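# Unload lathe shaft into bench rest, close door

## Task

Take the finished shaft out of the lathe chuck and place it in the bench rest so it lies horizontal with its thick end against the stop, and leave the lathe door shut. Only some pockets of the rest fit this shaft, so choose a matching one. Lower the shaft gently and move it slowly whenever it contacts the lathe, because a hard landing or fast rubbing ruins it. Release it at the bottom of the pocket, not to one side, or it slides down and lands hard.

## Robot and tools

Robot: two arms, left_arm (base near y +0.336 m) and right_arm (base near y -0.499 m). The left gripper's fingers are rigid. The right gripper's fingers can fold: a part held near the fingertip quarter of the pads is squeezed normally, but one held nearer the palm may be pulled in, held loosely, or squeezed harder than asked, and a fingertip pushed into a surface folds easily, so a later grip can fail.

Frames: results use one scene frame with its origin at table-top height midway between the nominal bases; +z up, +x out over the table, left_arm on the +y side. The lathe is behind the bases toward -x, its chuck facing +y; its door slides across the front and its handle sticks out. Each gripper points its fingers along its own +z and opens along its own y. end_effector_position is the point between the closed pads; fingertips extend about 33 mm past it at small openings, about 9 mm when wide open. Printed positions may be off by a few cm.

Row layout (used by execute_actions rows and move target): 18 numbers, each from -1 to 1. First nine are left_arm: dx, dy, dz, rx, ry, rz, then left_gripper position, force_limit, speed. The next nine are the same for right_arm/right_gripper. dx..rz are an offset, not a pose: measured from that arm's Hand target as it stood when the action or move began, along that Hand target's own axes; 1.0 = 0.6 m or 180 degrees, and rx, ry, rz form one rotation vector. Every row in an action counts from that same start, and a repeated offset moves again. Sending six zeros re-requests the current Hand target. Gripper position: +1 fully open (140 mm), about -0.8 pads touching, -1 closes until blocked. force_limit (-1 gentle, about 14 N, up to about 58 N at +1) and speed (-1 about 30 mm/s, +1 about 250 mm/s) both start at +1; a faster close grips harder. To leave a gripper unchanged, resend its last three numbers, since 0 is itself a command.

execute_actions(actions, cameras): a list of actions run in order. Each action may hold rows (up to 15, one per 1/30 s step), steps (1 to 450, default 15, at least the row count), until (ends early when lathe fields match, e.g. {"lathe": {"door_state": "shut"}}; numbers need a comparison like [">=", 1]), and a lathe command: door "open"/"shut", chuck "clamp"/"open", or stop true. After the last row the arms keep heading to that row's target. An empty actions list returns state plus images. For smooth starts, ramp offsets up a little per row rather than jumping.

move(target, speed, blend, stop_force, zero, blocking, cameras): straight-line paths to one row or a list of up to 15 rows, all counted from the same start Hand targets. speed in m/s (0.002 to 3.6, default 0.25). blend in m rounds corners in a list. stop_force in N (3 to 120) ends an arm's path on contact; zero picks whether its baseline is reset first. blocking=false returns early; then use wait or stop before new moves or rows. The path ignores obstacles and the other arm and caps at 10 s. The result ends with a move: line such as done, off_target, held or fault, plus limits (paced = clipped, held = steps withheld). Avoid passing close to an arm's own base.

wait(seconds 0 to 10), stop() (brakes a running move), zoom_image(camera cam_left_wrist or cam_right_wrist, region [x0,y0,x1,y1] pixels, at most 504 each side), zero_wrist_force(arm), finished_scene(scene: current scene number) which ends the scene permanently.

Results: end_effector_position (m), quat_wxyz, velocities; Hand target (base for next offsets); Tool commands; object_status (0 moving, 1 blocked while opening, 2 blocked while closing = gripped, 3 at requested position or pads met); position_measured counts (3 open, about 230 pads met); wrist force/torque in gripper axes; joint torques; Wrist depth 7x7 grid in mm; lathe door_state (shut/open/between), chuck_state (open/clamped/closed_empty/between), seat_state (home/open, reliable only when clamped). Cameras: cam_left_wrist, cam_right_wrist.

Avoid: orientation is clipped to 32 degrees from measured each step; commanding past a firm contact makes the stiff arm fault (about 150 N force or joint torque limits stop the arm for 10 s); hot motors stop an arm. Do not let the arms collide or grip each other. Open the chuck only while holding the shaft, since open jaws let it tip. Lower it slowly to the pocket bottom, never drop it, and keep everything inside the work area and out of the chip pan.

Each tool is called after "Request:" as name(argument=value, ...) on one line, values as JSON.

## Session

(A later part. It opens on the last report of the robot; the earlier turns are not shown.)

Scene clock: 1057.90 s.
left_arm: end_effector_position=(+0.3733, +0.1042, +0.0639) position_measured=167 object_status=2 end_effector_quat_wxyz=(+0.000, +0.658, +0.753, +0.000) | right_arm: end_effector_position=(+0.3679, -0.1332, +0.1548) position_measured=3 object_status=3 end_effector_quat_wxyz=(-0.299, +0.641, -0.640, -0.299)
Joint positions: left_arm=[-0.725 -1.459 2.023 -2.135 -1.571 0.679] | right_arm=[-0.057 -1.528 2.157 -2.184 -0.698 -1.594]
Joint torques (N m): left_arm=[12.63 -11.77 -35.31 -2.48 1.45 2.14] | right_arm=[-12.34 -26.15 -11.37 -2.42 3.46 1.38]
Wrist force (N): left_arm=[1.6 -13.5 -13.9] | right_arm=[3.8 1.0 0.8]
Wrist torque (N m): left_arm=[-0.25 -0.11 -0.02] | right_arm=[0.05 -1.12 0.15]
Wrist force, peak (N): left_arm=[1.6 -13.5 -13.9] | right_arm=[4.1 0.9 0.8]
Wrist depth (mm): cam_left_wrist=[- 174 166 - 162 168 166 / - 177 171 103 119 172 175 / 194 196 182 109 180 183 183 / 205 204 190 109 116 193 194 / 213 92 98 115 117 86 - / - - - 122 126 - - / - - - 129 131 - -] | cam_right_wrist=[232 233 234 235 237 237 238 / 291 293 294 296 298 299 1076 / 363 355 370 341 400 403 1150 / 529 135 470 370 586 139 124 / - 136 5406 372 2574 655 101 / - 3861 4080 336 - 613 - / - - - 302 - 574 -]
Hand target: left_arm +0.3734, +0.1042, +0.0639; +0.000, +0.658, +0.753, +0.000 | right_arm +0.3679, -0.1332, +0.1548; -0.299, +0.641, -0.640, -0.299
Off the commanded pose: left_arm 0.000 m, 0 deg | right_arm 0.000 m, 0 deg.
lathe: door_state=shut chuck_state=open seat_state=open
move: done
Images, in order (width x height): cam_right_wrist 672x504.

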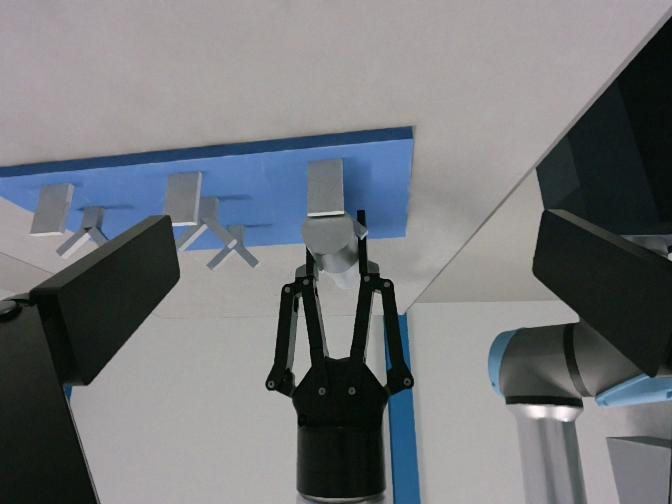

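Request:
move(target=[0,-0.00055,0,0,0,0,-1,0.5,-1,0,0,0,0,0,0,1,1,1], speed=0.004, cameras=["cam_left_wrist"])

Request:
zoom_image(camera="cam_left_wrist", region=[230, 70, 310, 150])

Request:
zoom_image(camera="cam_left_wrist", region=[410, 70, 500, 150])

Scene clock: 1069.63 s.
left_arm: end_effector_position=(+0.3732, +0.1042, +0.0639) position_measured=167 object_status=2 end_effector_quat_wxyz=(+0.000, +0.658, +0.753, +0.000) | right_arm: end_effector_position=(+0.3679, -0.1332, +0.1548) position_measured=3 object_status=3 end_effector_quat_wxyz=(-0.299, +0.641, -0.640, -0.299)
Joint positions: left_arm=[-0.726 -1.459 2.024 -2.135 -1.571 0.679] | right_arm=[-0.057 -1.528 2.157 -2.184 -0.698 -1.594]
Joint torques (N m): left_arm=[-9.59 -37.58 -4.58 -4.56 2.19 -1.95] | right_arm=[-12.15 -26.32 -12.02 -2.16 3.51 1.34]
Wrist force (N): left_arm=[-0.2 -4.2 -12.2] | right_arm=[3.8 0.7 0.7]
Wrist torque (N m): left_arm=[-0.16 0.03 -0.05] | right_arm=[0.00 -1.12 0.16]
Wrist force, peak (N): left_arm=[1.4 -16.4 -17.8] | right_arm=[4.3 0.8 0.6]
Wrist depth (mm): cam_left_wrist=[175 175 168 - 162 167 166 / - 183 171 103 118 174 174 / 194 - 182 109 181 183 183 / 205 205 191 109 114 191 194 / - 92 98 115 117 86 - / - - - 122 126 - - / - - - 130 131 - -] | cam_right_wrist=[232 232 225 235 235 238 227 / 292 292 293 294 296 296 1045 / 365 352 370 341 377 427 1150 / 527 135 511 372 680 148 123 / - 111 848 365 4601 672 101 / - 4805 - 335 - 614 - / - - - 302 - 596 -]
Hand target: left_arm +0.3731, +0.1042, +0.0639; +0.000, +0.658, +0.753, +0.000 | right_arm +0.3679, -0.1332, +0.1548; -0.299, +0.641, -0.640, -0.299
Off the commanded pose: left_arm 0.000 m, 0 deg | right_arm 0.000 m, 0 deg.
lathe: door_state=shut chuck_state=open seat_state=open
move: done
Images, in order (width x height): cam_left_wrist 672x504.

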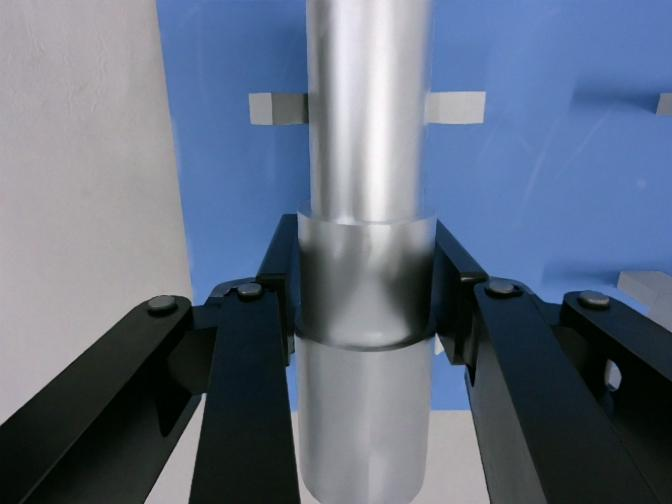

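Scaled by 6.300.

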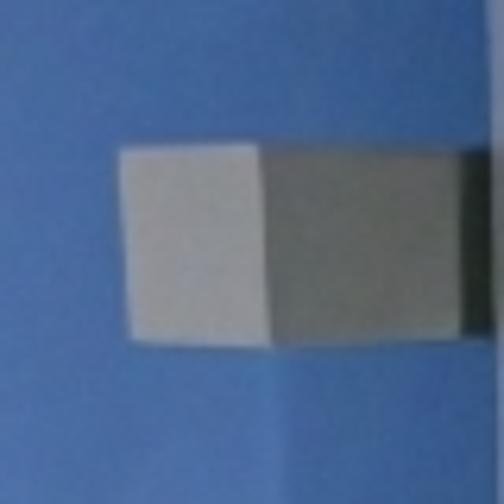

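Scaled by 5.600.

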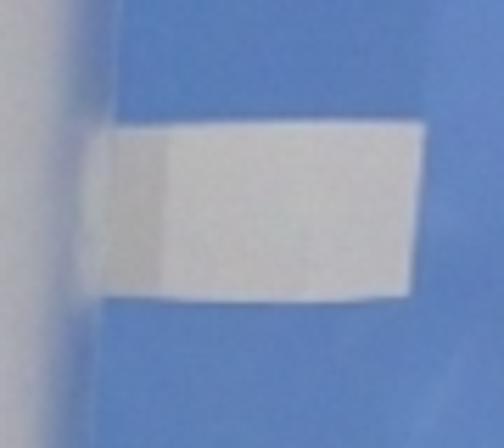

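Request:
execute_actions(actions=[{"rows":[[0,0,0,0,0,0,-0.05,0.5,-1,0,0,0,0,0,0,1,1,1]],"steps":45}], cameras=["cam_left_wrist","cam_right_wrist"])

Request:
zoom_image(camera="cam_right_wrist", region=[280, 140, 400, 290])

Request:
zoom_image(camera="cam_left_wrist", region=[220, 50, 490, 250])

Scene clock: 1080.37 s.
left_arm: end_effector_position=(+0.3731, +0.1042, +0.0639) position_measured=135 object_status=3 end_effector_quat_wxyz=(+0.000, +0.658, +0.753, +0.000) | right_arm: end_effector_position=(+0.3679, -0.1332, +0.1548) position_measured=3 object_status=3 end_effector_quat_wxyz=(-0.299, +0.641, -0.640, -0.299)
Joint positions: left_arm=[-0.726 -1.459 2.024 -2.135 -1.571 0.679] | right_arm=[-0.057 -1.528 2.157 -2.184 -0.698 -1.594]
Joint torques (N m): left_arm=[-6.48 -38.29 -20.14 -0.7 -0.49 -1.59] | right_arm=[-12.72 -26.09 -11.52 -2.1 3.39 1.39]
Wrist force (N): left_arm=[-2.3 -0.5 -2.7] | right_arm=[3.8 0.9 0.6]
Wrist torque (N m): left_arm=[-0.26 0.25 0.01] | right_arm=[0.05 -1.11 0.16]
Wrist force, peak (N): left_arm=[-0.4 -3.9 -12.1] | right_arm=[4.1 0.9 0.8]
Wrist depth (mm): cam_left_wrist=[175 175 167 - 162 167 164 / 184 184 173 103 119 173 175 / 194 193 183 109 181 183 183 / 204 204 141 109 119 191 189 / - 90 - 115 121 109 - / - - 218 119 130 - - / - - - 129 135 - -] | cam_right_wrist=[232 232 235 235 236 236 238 / 290 292 293 297 297 297 1050 / 364 354 368 343 377 411 627 / 488 136 460 366 695 148 124 / - 111 - 370 3861 642 102 / - - - 336 4505 607 - / - - 5029 302 - 597 -]
Hand target: left_arm +0.3731, +0.1042, +0.0639; +0.000, +0.658, +0.753, +0.000 | right_arm +0.3679, -0.1332, +0.1548; -0.299, +0.641, -0.640, -0.299
Off the commanded pose: left_arm 0.000 m, 0 deg | right_arm 0.000 m, 0 deg.
lathe: door_state=shut chuck_state=open seat_state=open

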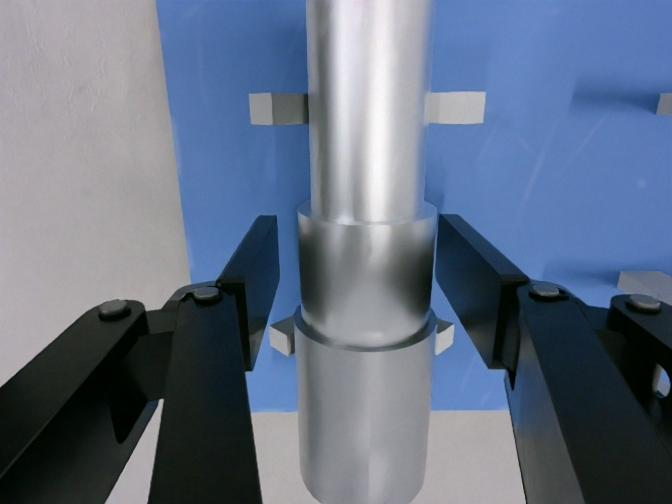

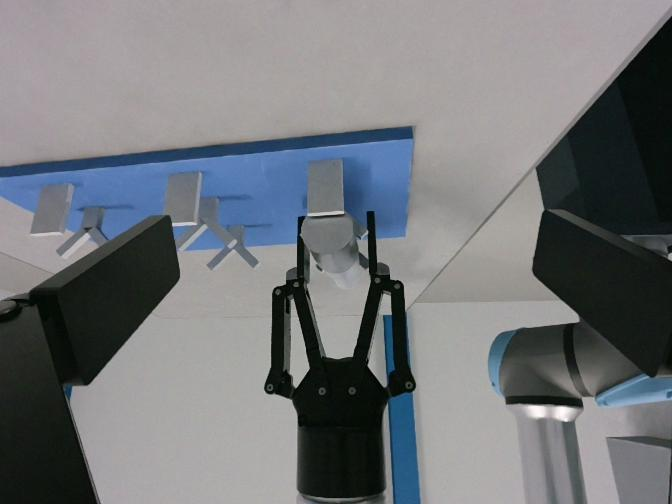

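Scaled by 3.360.

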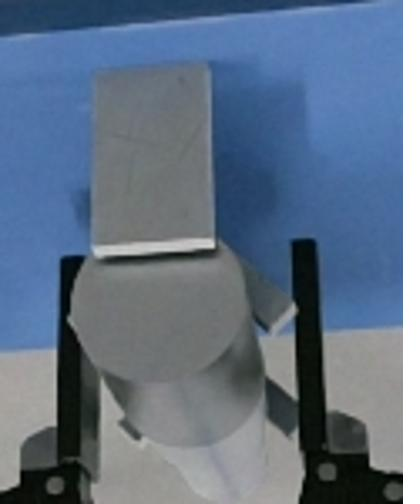

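Scaled by 1.867.

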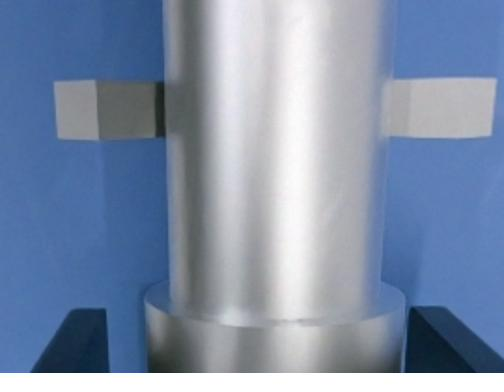

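Request:
move(target=[0.0133,0,0,0,0,0,-0.05,0.5,-1,0,0,0,0,0,0,1,1,1], speed=0.03, cameras=[])

Request:
execute_actions(actions=[{"rows":[[0,0,0,0,0,0,-1,0.2,-1,0,0,0,0,0,0,1,1,1]],"steps":75}], cameras=["cam_left_wrist"])

Scene clock: 1115.50 s.
left_arm: end_effector_position=(+0.3720, +0.1118, +0.0639) position_measured=135 object_status=3 end_effector_quat_wxyz=(+0.000, +0.658, +0.753, +0.000) | right_arm: end_effector_position=(+0.3679, -0.1332, +0.1548) position_measured=3 object_status=3 end_effector_quat_wxyz=(-0.299, +0.641, -0.640, -0.299)
Joint positions: left_arm=[-0.715 -1.47 2.036 -2.136 -1.571 0.689] | right_arm=[-0.057 -1.528 2.157 -2.184 -0.698 -1.594]
Joint torques (N m): left_arm=[10.8 -42.38 -8.31 -4.78 1.18 1.92] | right_arm=[-11.45 -25.38 -11.81 -1.49 3.45 1.37]
Wrist force (N): left_arm=[-2.3 -0.7 -2.7] | right_arm=[4.1 0.8 0.9]
Wrist torque (N m): left_arm=[-0.30 0.26 -0.08] | right_arm=[0.02 -1.20 0.15]
Wrist force, peak (N): left_arm=[-2.6 -0.4 -3.0] | right_arm=[4.1 1.0 0.9]
Wrist depth (mm): cam_left_wrist=[175 174 165 100 162 168 164 / 183 186 173 103 170 175 174 / 193 196 182 109 183 183 183 / 205 206 151 111 122 192 196 / - 90 - 116 120 110 - / - - - 123 212 - - / - - - 130 131 - -] | cam_right_wrist=[232 243 233 235 238 237 238 / 289 292 293 295 297 299 1015 / 362 354 372 339 401 403 - / - 135 509 372 616 148 124 / - 111 861 371 855 651 101 / - - - 344 - 618 - / - 3665 - 311 - 583 -]
Hand target: left_arm +0.3720, +0.1121, +0.0639; +0.000, +0.658, +0.753, +0.000 | right_arm +0.3679, -0.1332, +0.1548; -0.299, +0.641, -0.640, -0.299
Off the commanded pose: left_arm 0.000 m, 0 deg | right_arm 0.000 m, 0 deg.
lathe: door_state=shut chuck_state=open seat_state=open
move: done
No camera images: "cameras" was empty.

Scene clock: 1118.20 s.
left_arm: end_effector_position=(+0.3720, +0.1121, +0.0639) position_measured=172 object_status=2 end_effector_quat_wxyz=(+0.000, +0.658, +0.753, +0.000) | right_arm: end_effector_position=(+0.3679, -0.1332, +0.1548) position_measured=3 object_status=3 end_effector_quat_wxyz=(-0.299, +0.641, -0.640, -0.299)
Joint positions: left_arm=[-0.715 -1.47 2.036 -2.136 -1.571 0.689] | right_arm=[-0.057 -1.528 2.157 -2.184 -0.698 -1.594]
Joint torques (N m): left_arm=[4.97 -25.69 -10 -0.49 -1.05 2] | right_arm=[-11.56 -24.96 -12.17 -1.52 3.31 1.33]
Wrist force (N): left_arm=[-1.1 -3.9 -10.5] | right_arm=[4.0 1.0 0.8]
Wrist torque (N m): left_arm=[-0.23 0.21 -0.16] | right_arm=[0.06 -1.15 0.16]
Wrist force, peak (N): left_arm=[-1.6 -3.9 -11.2] | right_arm=[4.0 1.0 0.9]
Wrist depth (mm): cam_left_wrist=[175 172 166 102 162 167 166 / - 185 173 102 125 174 174 / 193 196 182 109 181 184 183 / 202 204 191 112 121 194 194 / - 91 94 115 117 86 - / - - - 123 126 - - / - - - 130 132 - -] | cam_right_wrist=[232 233 234 235 235 237 238 / 289 293 294 295 297 299 669 / 362 353 370 340 400 1523 618 / 526 136 470 373 613 149 123 / - 118 - 375 897 669 102 / - 3604 - 346 - 609 - / - - - 310 - 597 -]
Hand target: left_arm +0.3720, +0.1121, +0.0639; +0.000, +0.658, +0.753, +0.000 | right_arm +0.3679, -0.1332, +0.1548; -0.299, +0.641, -0.640, -0.299
Off the commanded pose: left_arm 0.000 m, 0 deg | right_arm 0.000 m, 0 deg.
lathe: door_state=shut chuck_state=open seat_state=open
Images, in order (width x height): cam_left_wrist 672x504.

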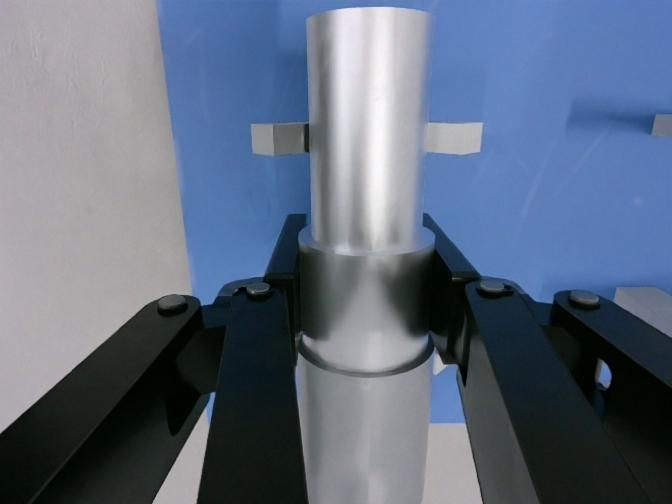

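Request:
move(target=[0,0,-0.0012,0,0,0,-1,0.2,-1,0,0,0,0,0,0,1,1,1], speed=0.01, cameras=[])

Request:
move(target=[-0.022,0,0,0,0,0,-1,0.2,-1,0,0,0,0,0,0,1,1,1], speed=0.005, stop_force=5, cameras=["cam_left_wrist","cam_right_wrist"])

Request:
zoom_image(camera="cam_right_wrist", region=[280, 140, 400, 290])

Scene clock: 1134.07 s.
left_arm: end_effector_position=(+0.3720, +0.1121, +0.0645) position_measured=172 object_status=2 end_effector_quat_wxyz=(+0.000, +0.658, +0.753, +0.000) | right_arm: end_effector_position=(+0.3679, -0.1332, +0.1548) position_measured=3 object_status=3 end_effector_quat_wxyz=(-0.299, +0.641, -0.640, -0.299)
Joint positions: left_arm=[-0.715 -1.471 2.035 -2.134 -1.571 0.689] | right_arm=[-0.057 -1.528 2.157 -2.184 -0.698 -1.594]
Joint torques (N m): left_arm=[-8.02 -43.61 -38.04 -1.05 -0.97 1.87] | right_arm=[-11.24 -25.07 -12.58 -1.37 3.44 1.37]
Wrist force (N): left_arm=[-2.3 -0.7 2.0] | right_arm=[4.0 0.8 0.6]
Wrist torque (N m): left_arm=[-0.30 0.30 -0.07] | right_arm=[0.02 -1.16 0.16]
Wrist force, peak (N): left_arm=[-3.4 -2.1 -11.9] | right_arm=[4.2 0.9 0.8]
Wrist depth (mm): cam_left_wrist=[176 175 167 102 162 167 168 / 185 182 173 103 171 174 175 / 193 194 183 109 181 185 184 / - 205 192 112 119 194 195 / 215 92 94 115 117 86 - / - - - 123 126 - - / - - - 130 131 - -] | cam_right_wrist=[233 233 234 236 236 237 237 / 290 293 282 295 298 297 - / 365 353 372 343 406 407 - / 485 136 510 374 678 148 124 / - 127 4240 373 916 647 102 / - 4004 3045 344 - 614 - / - - 4505 311 - 601 -]
Hand target: left_arm +0.3720, +0.1121, +0.0646; +0.000, +0.658, +0.753, +0.000 | right_arm +0.3679, -0.1332, +0.1548; -0.299, +0.641, -0.640, -0.299
Off the commanded pose: left_arm 0.000 m, 0 deg | right_arm 0.000 m, 0 deg.
lathe: door_state=shut chuck_state=open seat_state=open
move: done
No camera images: "cameras" was empty.

Scene clock: 1136.07 s.
left_arm: end_effector_position=(+0.3725, +0.1087, +0.0646) position_measured=172 object_status=2 end_effector_quat_wxyz=(+0.000, +0.658, +0.753, +0.000) | right_arm: end_effector_position=(+0.3679, -0.1332, +0.1548) position_measured=3 object_status=3 end_effector_quat_wxyz=(-0.299, +0.641, -0.640, -0.299)
Joint positions: left_arm=[-0.72 -1.466 2.03 -2.134 -1.571 0.685] | right_arm=[-0.057 -1.528 2.157 -2.184 -0.698 -1.594]
Joint torques (N m): left_arm=[8.61 -42.96 -11.73 -5.87 -0.86 2.01] | right_arm=[-11.5 -24.93 -13.11 -1.34 3.27 1.33]
Wrist force (N): left_arm=[2.8 -1.5 0.3] | right_arm=[3.9 1.0 0.6]
Wrist torque (N m): left_arm=[-0.29 -0.01 0.11] | right_arm=[0.06 -1.15 0.16]
Wrist force, peak (N): left_arm=[10.8 -0.3 -0.3] | right_arm=[4.0 0.9 0.8]
Wrist depth (mm): cam_left_wrist=[- 176 167 103 163 166 166 / - 183 172 103 171 174 175 / 194 194 181 109 184 187 184 / 206 205 194 112 122 194 194 / - 92 94 114 117 86 - / - - - 122 126 - - / - - - 130 131 - -] | cam_right_wrist=[232 234 235 236 236 237 238 / 289 291 294 296 297 284 301 / 364 353 372 341 403 392 - / 529 137 514 372 601 140 124 / - 118 - 372 364 659 101 / - - - 342 - 611 - / - - - 308 - 589 -]
Hand target: left_arm +0.3725, +0.1087, +0.0646; +0.000, +0.658, +0.753, +0.000 (not the last commanded pose) | right_arm +0.3679, -0.1332, +0.1548; -0.299, +0.641, -0.640, -0.299
Off the commanded pose: left_arm 0.010 m, 0 deg | right_arm 0.000 m, 0 deg.
lathe: door_state=shut chuck_state=open seat_state=open
move: contact (left_arm)

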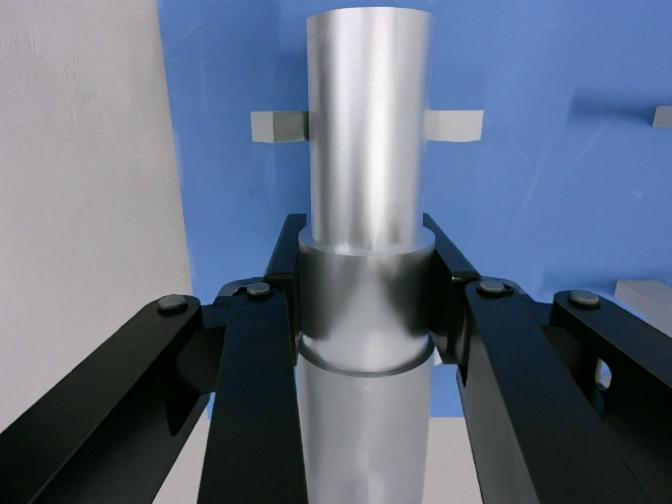

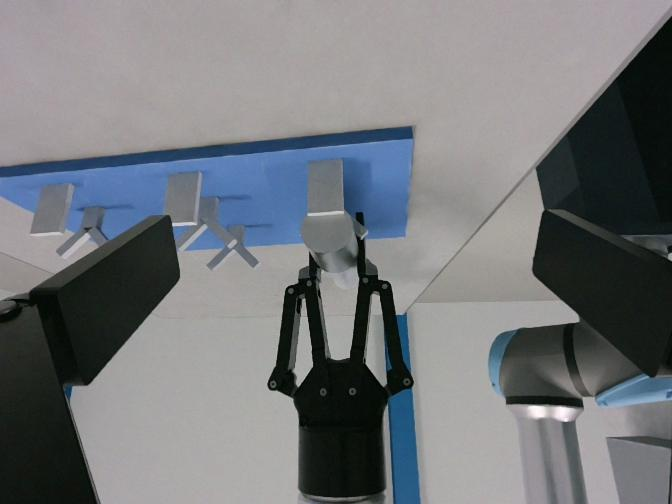

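Scaled by 3.360.

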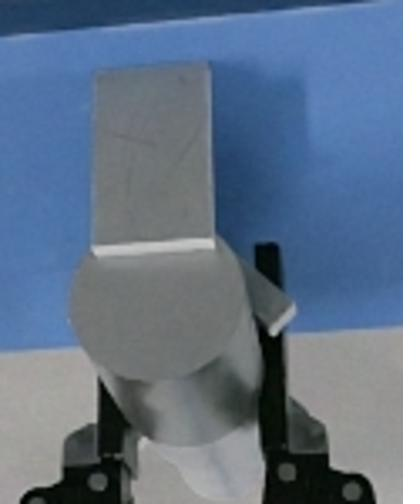

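Request:
move(target=[0.0003,0,0.004,0,0,0,-1,0.2,-1,0,0,0,0,0,0,1,1,1], speed=0.004, stop_force=9, cameras=[])

Scene clock: 1146.70 s.
left_arm: end_effector_position=(+0.3725, +0.1087, +0.0639) position_measured=172 object_status=2 end_effector_quat_wxyz=(+0.000, +0.658, +0.753, +0.000) | right_arm: end_effector_position=(+0.3679, -0.1332, +0.1548) position_measured=3 object_status=3 end_effector_quat_wxyz=(-0.299, +0.641, -0.640, -0.299)
Joint positions: left_arm=[-0.72 -1.466 2.031 -2.136 -1.571 0.685] | right_arm=[-0.057 -1.528 2.157 -2.184 -0.698 -1.594]
Joint torques (N m): left_arm=[4.57 -35.87 -33.8 -1.45 -0.93 -0.25] | right_arm=[-11.5 -25.22 -13.35 -1.4 3.32 1.34]
Wrist force (N): left_arm=[5.9 -3.8 -16.5] | right_arm=[3.6 0.8 0.7]
Wrist torque (N m): left_arm=[-0.12 -0.18 0.08] | right_arm=[0.03 -1.09 0.15]
Wrist force, peak (N): left_arm=[6.6 -4.6 -21.7] | right_arm=[4.2 0.8 0.8]
Wrist depth (mm): cam_left_wrist=[175 175 166 103 162 167 166 / 184 183 170 104 170 172 174 / - 198 182 109 183 183 184 / 204 205 190 112 122 193 195 / - 91 94 115 117 86 184 / - - - 123 126 - - / - - - 130 131 - -] | cam_right_wrist=[232 233 235 236 236 236 238 / 292 290 295 294 298 300 1055 / 363 353 372 340 400 465 - / 527 135 511 372 609 149 124 / - 111 822 370 4505 642 101 / - 4158 - 340 - 611 - / - 4158 3665 308 4505 575 -]
Hand target: left_arm +0.3725, +0.1087, +0.0639; +0.000, +0.658, +0.753, +0.000 (not the last commanded pose) | right_arm +0.3679, -0.1332, +0.1548; -0.299, +0.641, -0.640, -0.299
Off the commanded pose: left_arm 0.002 m, 0 deg | right_arm 0.000 m, 0 deg.
lathe: door_state=shut chuck_state=open seat_state=open
move: contact (left_arm)
No camera images: "cameras" was empty.

Request:
execute_actions(actions=[{"rows":[[0,0,0,0,0,0,-0.05,0.5,-1,0,0,0,0,0,0,1,1,1]],"steps":45}], cameras=["cam_left_wrist","cam_right_wrist"])

Request:
zoom_image(camera="cam_right_wrist", region=[280, 140, 400, 290])

Scene clock: 1156.33 s.
left_arm: end_effector_position=(+0.3725, +0.1087, +0.0639) position_measured=135 object_status=3 end_effector_quat_wxyz=(+0.000, +0.658, +0.753, +0.000) | right_arm: end_effector_position=(+0.3679, -0.1332, +0.1548) position_measured=3 object_status=3 end_effector_quat_wxyz=(-0.299, +0.641, -0.640, -0.299)
Joint positions: left_arm=[-0.72 -1.466 2.031 -2.136 -1.571 0.685] | right_arm=[-0.057 -1.528 2.157 -2.184 -0.698 -1.594]
Joint torques (N m): left_arm=[-6.8 -36.04 -33.22 -1.5 -0.75 -1.07] | right_arm=[-11.82 -24.67 -12.87 -1.36 3.32 1.33]
Wrist force (N): left_arm=[-2.2 -0.6 -2.7] | right_arm=[3.6 0.9 0.7]
Wrist torque (N m): left_arm=[-0.29 0.24 0.07] | right_arm=[0.05 -1.08 0.16]
Wrist force, peak (N): left_arm=[5.8 -3.9 -16.1] | right_arm=[4.2 1.0 0.9]
Wrist depth (mm): cam_left_wrist=[- 171 166 102 162 167 165 / 184 182 170 104 169 175 174 / 194 195 183 109 183 184 184 / - 203 153 111 123 192 195 / - 90 - 115 121 110 - / - - - 122 215 - - / - - - 130 134 - -] | cam_right_wrist=[232 234 235 236 237 237 239 / 290 293 293 297 298 299 625 / 365 353 368 341 401 432 - / 526 136 464 368 611 149 123 / - 118 1025 394 905 4158 101 / - - - 339 - 613 - / - - - 308 - 601 -]
Hand target: left_arm +0.3725, +0.1087, +0.0639; +0.000, +0.658, +0.753, +0.000 | right_arm +0.3679, -0.1332, +0.1548; -0.299, +0.641, -0.640, -0.299
Off the commanded pose: left_arm 0.000 m, 0 deg | right_arm 0.000 m, 0 deg.
lathe: door_state=shut chuck_state=open seat_state=open

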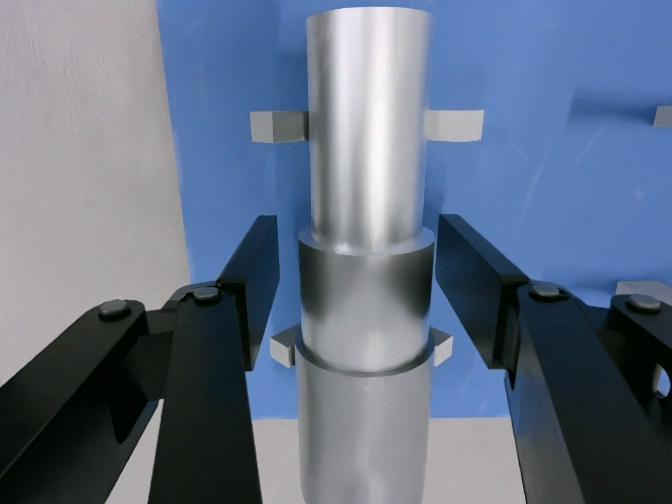

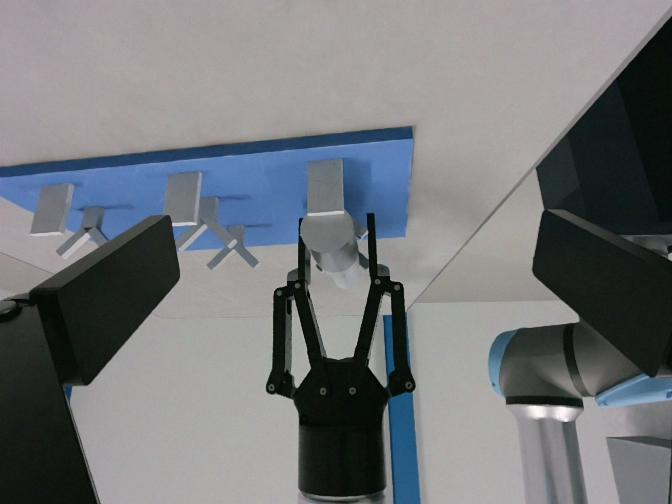

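Scaled by 3.360.

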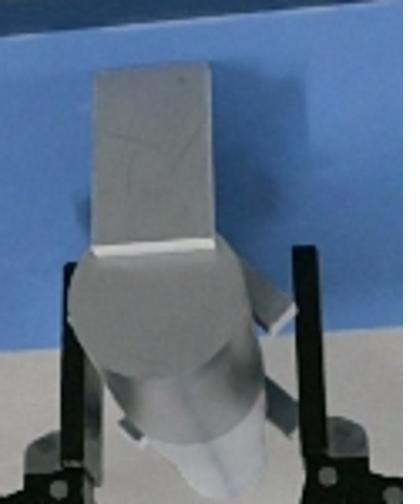

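Request:
move(target=[[0,0,-0.1,0,0,0,-0.05,0.5,-1,0,0,0,0,0,0,1,1,1],[0.02,0,-0.3,0,0,0,-0.05,0.5,-1,0,0,0,0,0,0,1,1,1]], speed=[0.05,0.15], blend=[0.01,0], cameras=["cam_left_wrist","cam_right_wrist"])

Request:
zoom_image(camera="cam_right_wrist", region=[280, 140, 400, 290])

Scene clock: 1177.87 s.
left_arm: end_effector_position=(+0.3710, +0.1206, +0.2438) position_measured=135 object_status=3 end_effector_quat_wxyz=(+0.000, +0.658, +0.753, +0.000) | right_arm: end_effector_position=(+0.3679, -0.1332, +0.1548) position_measured=3 object_status=3 end_effector_quat_wxyz=(-0.299, +0.641, -0.640, -0.299)
Joint positions: left_arm=[-0.703 -1.623 1.704 -1.652 -1.571 0.701] | right_arm=[-0.057 -1.528 2.157 -2.184 -0.698 -1.594]
Joint torques (N m): left_arm=[10.61 -33.22 -39.07 -0.29 -1.77 1.95] | right_arm=[-11.23 -23.92 -13.18 -1.29 3.28 1.32]
Wrist force (N): left_arm=[-2.3 -0.9 -2.5] | right_arm=[3.8 1.1 0.7]
Wrist torque (N m): left_arm=[-0.36 0.25 -0.08] | right_arm=[0.08 -1.13 0.15]
Wrist force, peak (N): left_arm=[-2.2 -0.7 -3.4] | right_arm=[4.2 0.8 0.7]
Wrist depth (mm): cam_left_wrist=[- - 325 327 327 330 323 / 1035 - 347 335 343 339 342 / 1077 - 364 351 362 361 363 / 1144 - 141 299 372 372 381 / 1166 90 - 299 406 110 - / - - - 438 - - - / - - - - - - -] | cam_right_wrist=[232 233 235 236 235 237 238 / 290 290 293 295 297 299 636 / 366 352 371 343 402 433 644 / 525 137 509 368 689 149 123 / - 119 - - 4080 678 101 / - 4701 - - 4505 609 - / - - 3045 - 2922 613 -]
Hand target: left_arm +0.3710, +0.1206, +0.2439; +0.000, +0.658, +0.753, +0.000 | right_arm +0.3679, -0.1332, +0.1548; -0.299, +0.641, -0.640, -0.299
Off the commanded pose: left_arm 0.000 m, 0 deg | right_arm 0.000 m, 0 deg.
lathe: door_state=shut chuck_state=open seat_state=open
move: done

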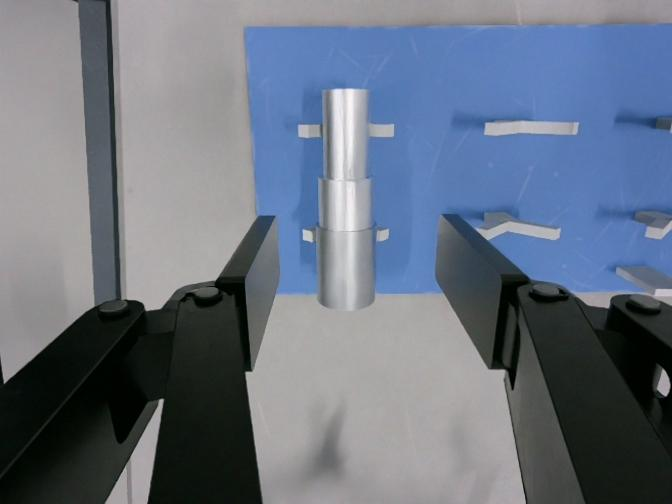

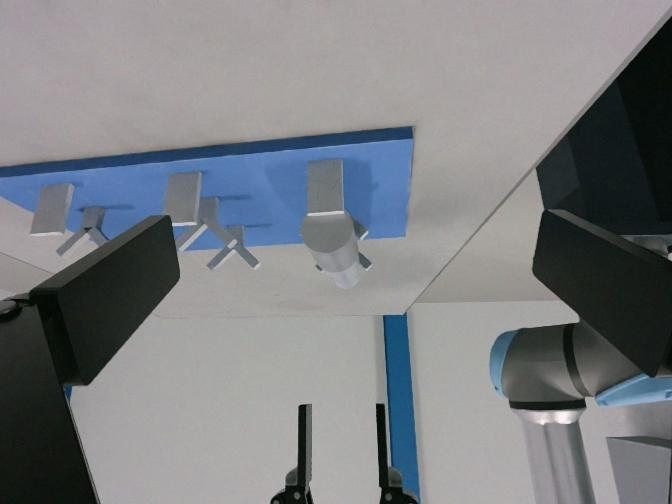

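Scaled by 3.360.

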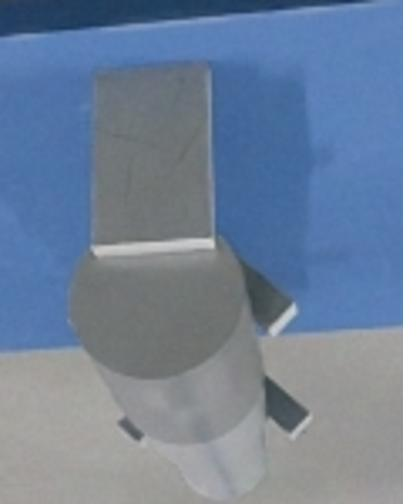

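Request:
finished_scene(scene=1)

The scene is finished: the task was done.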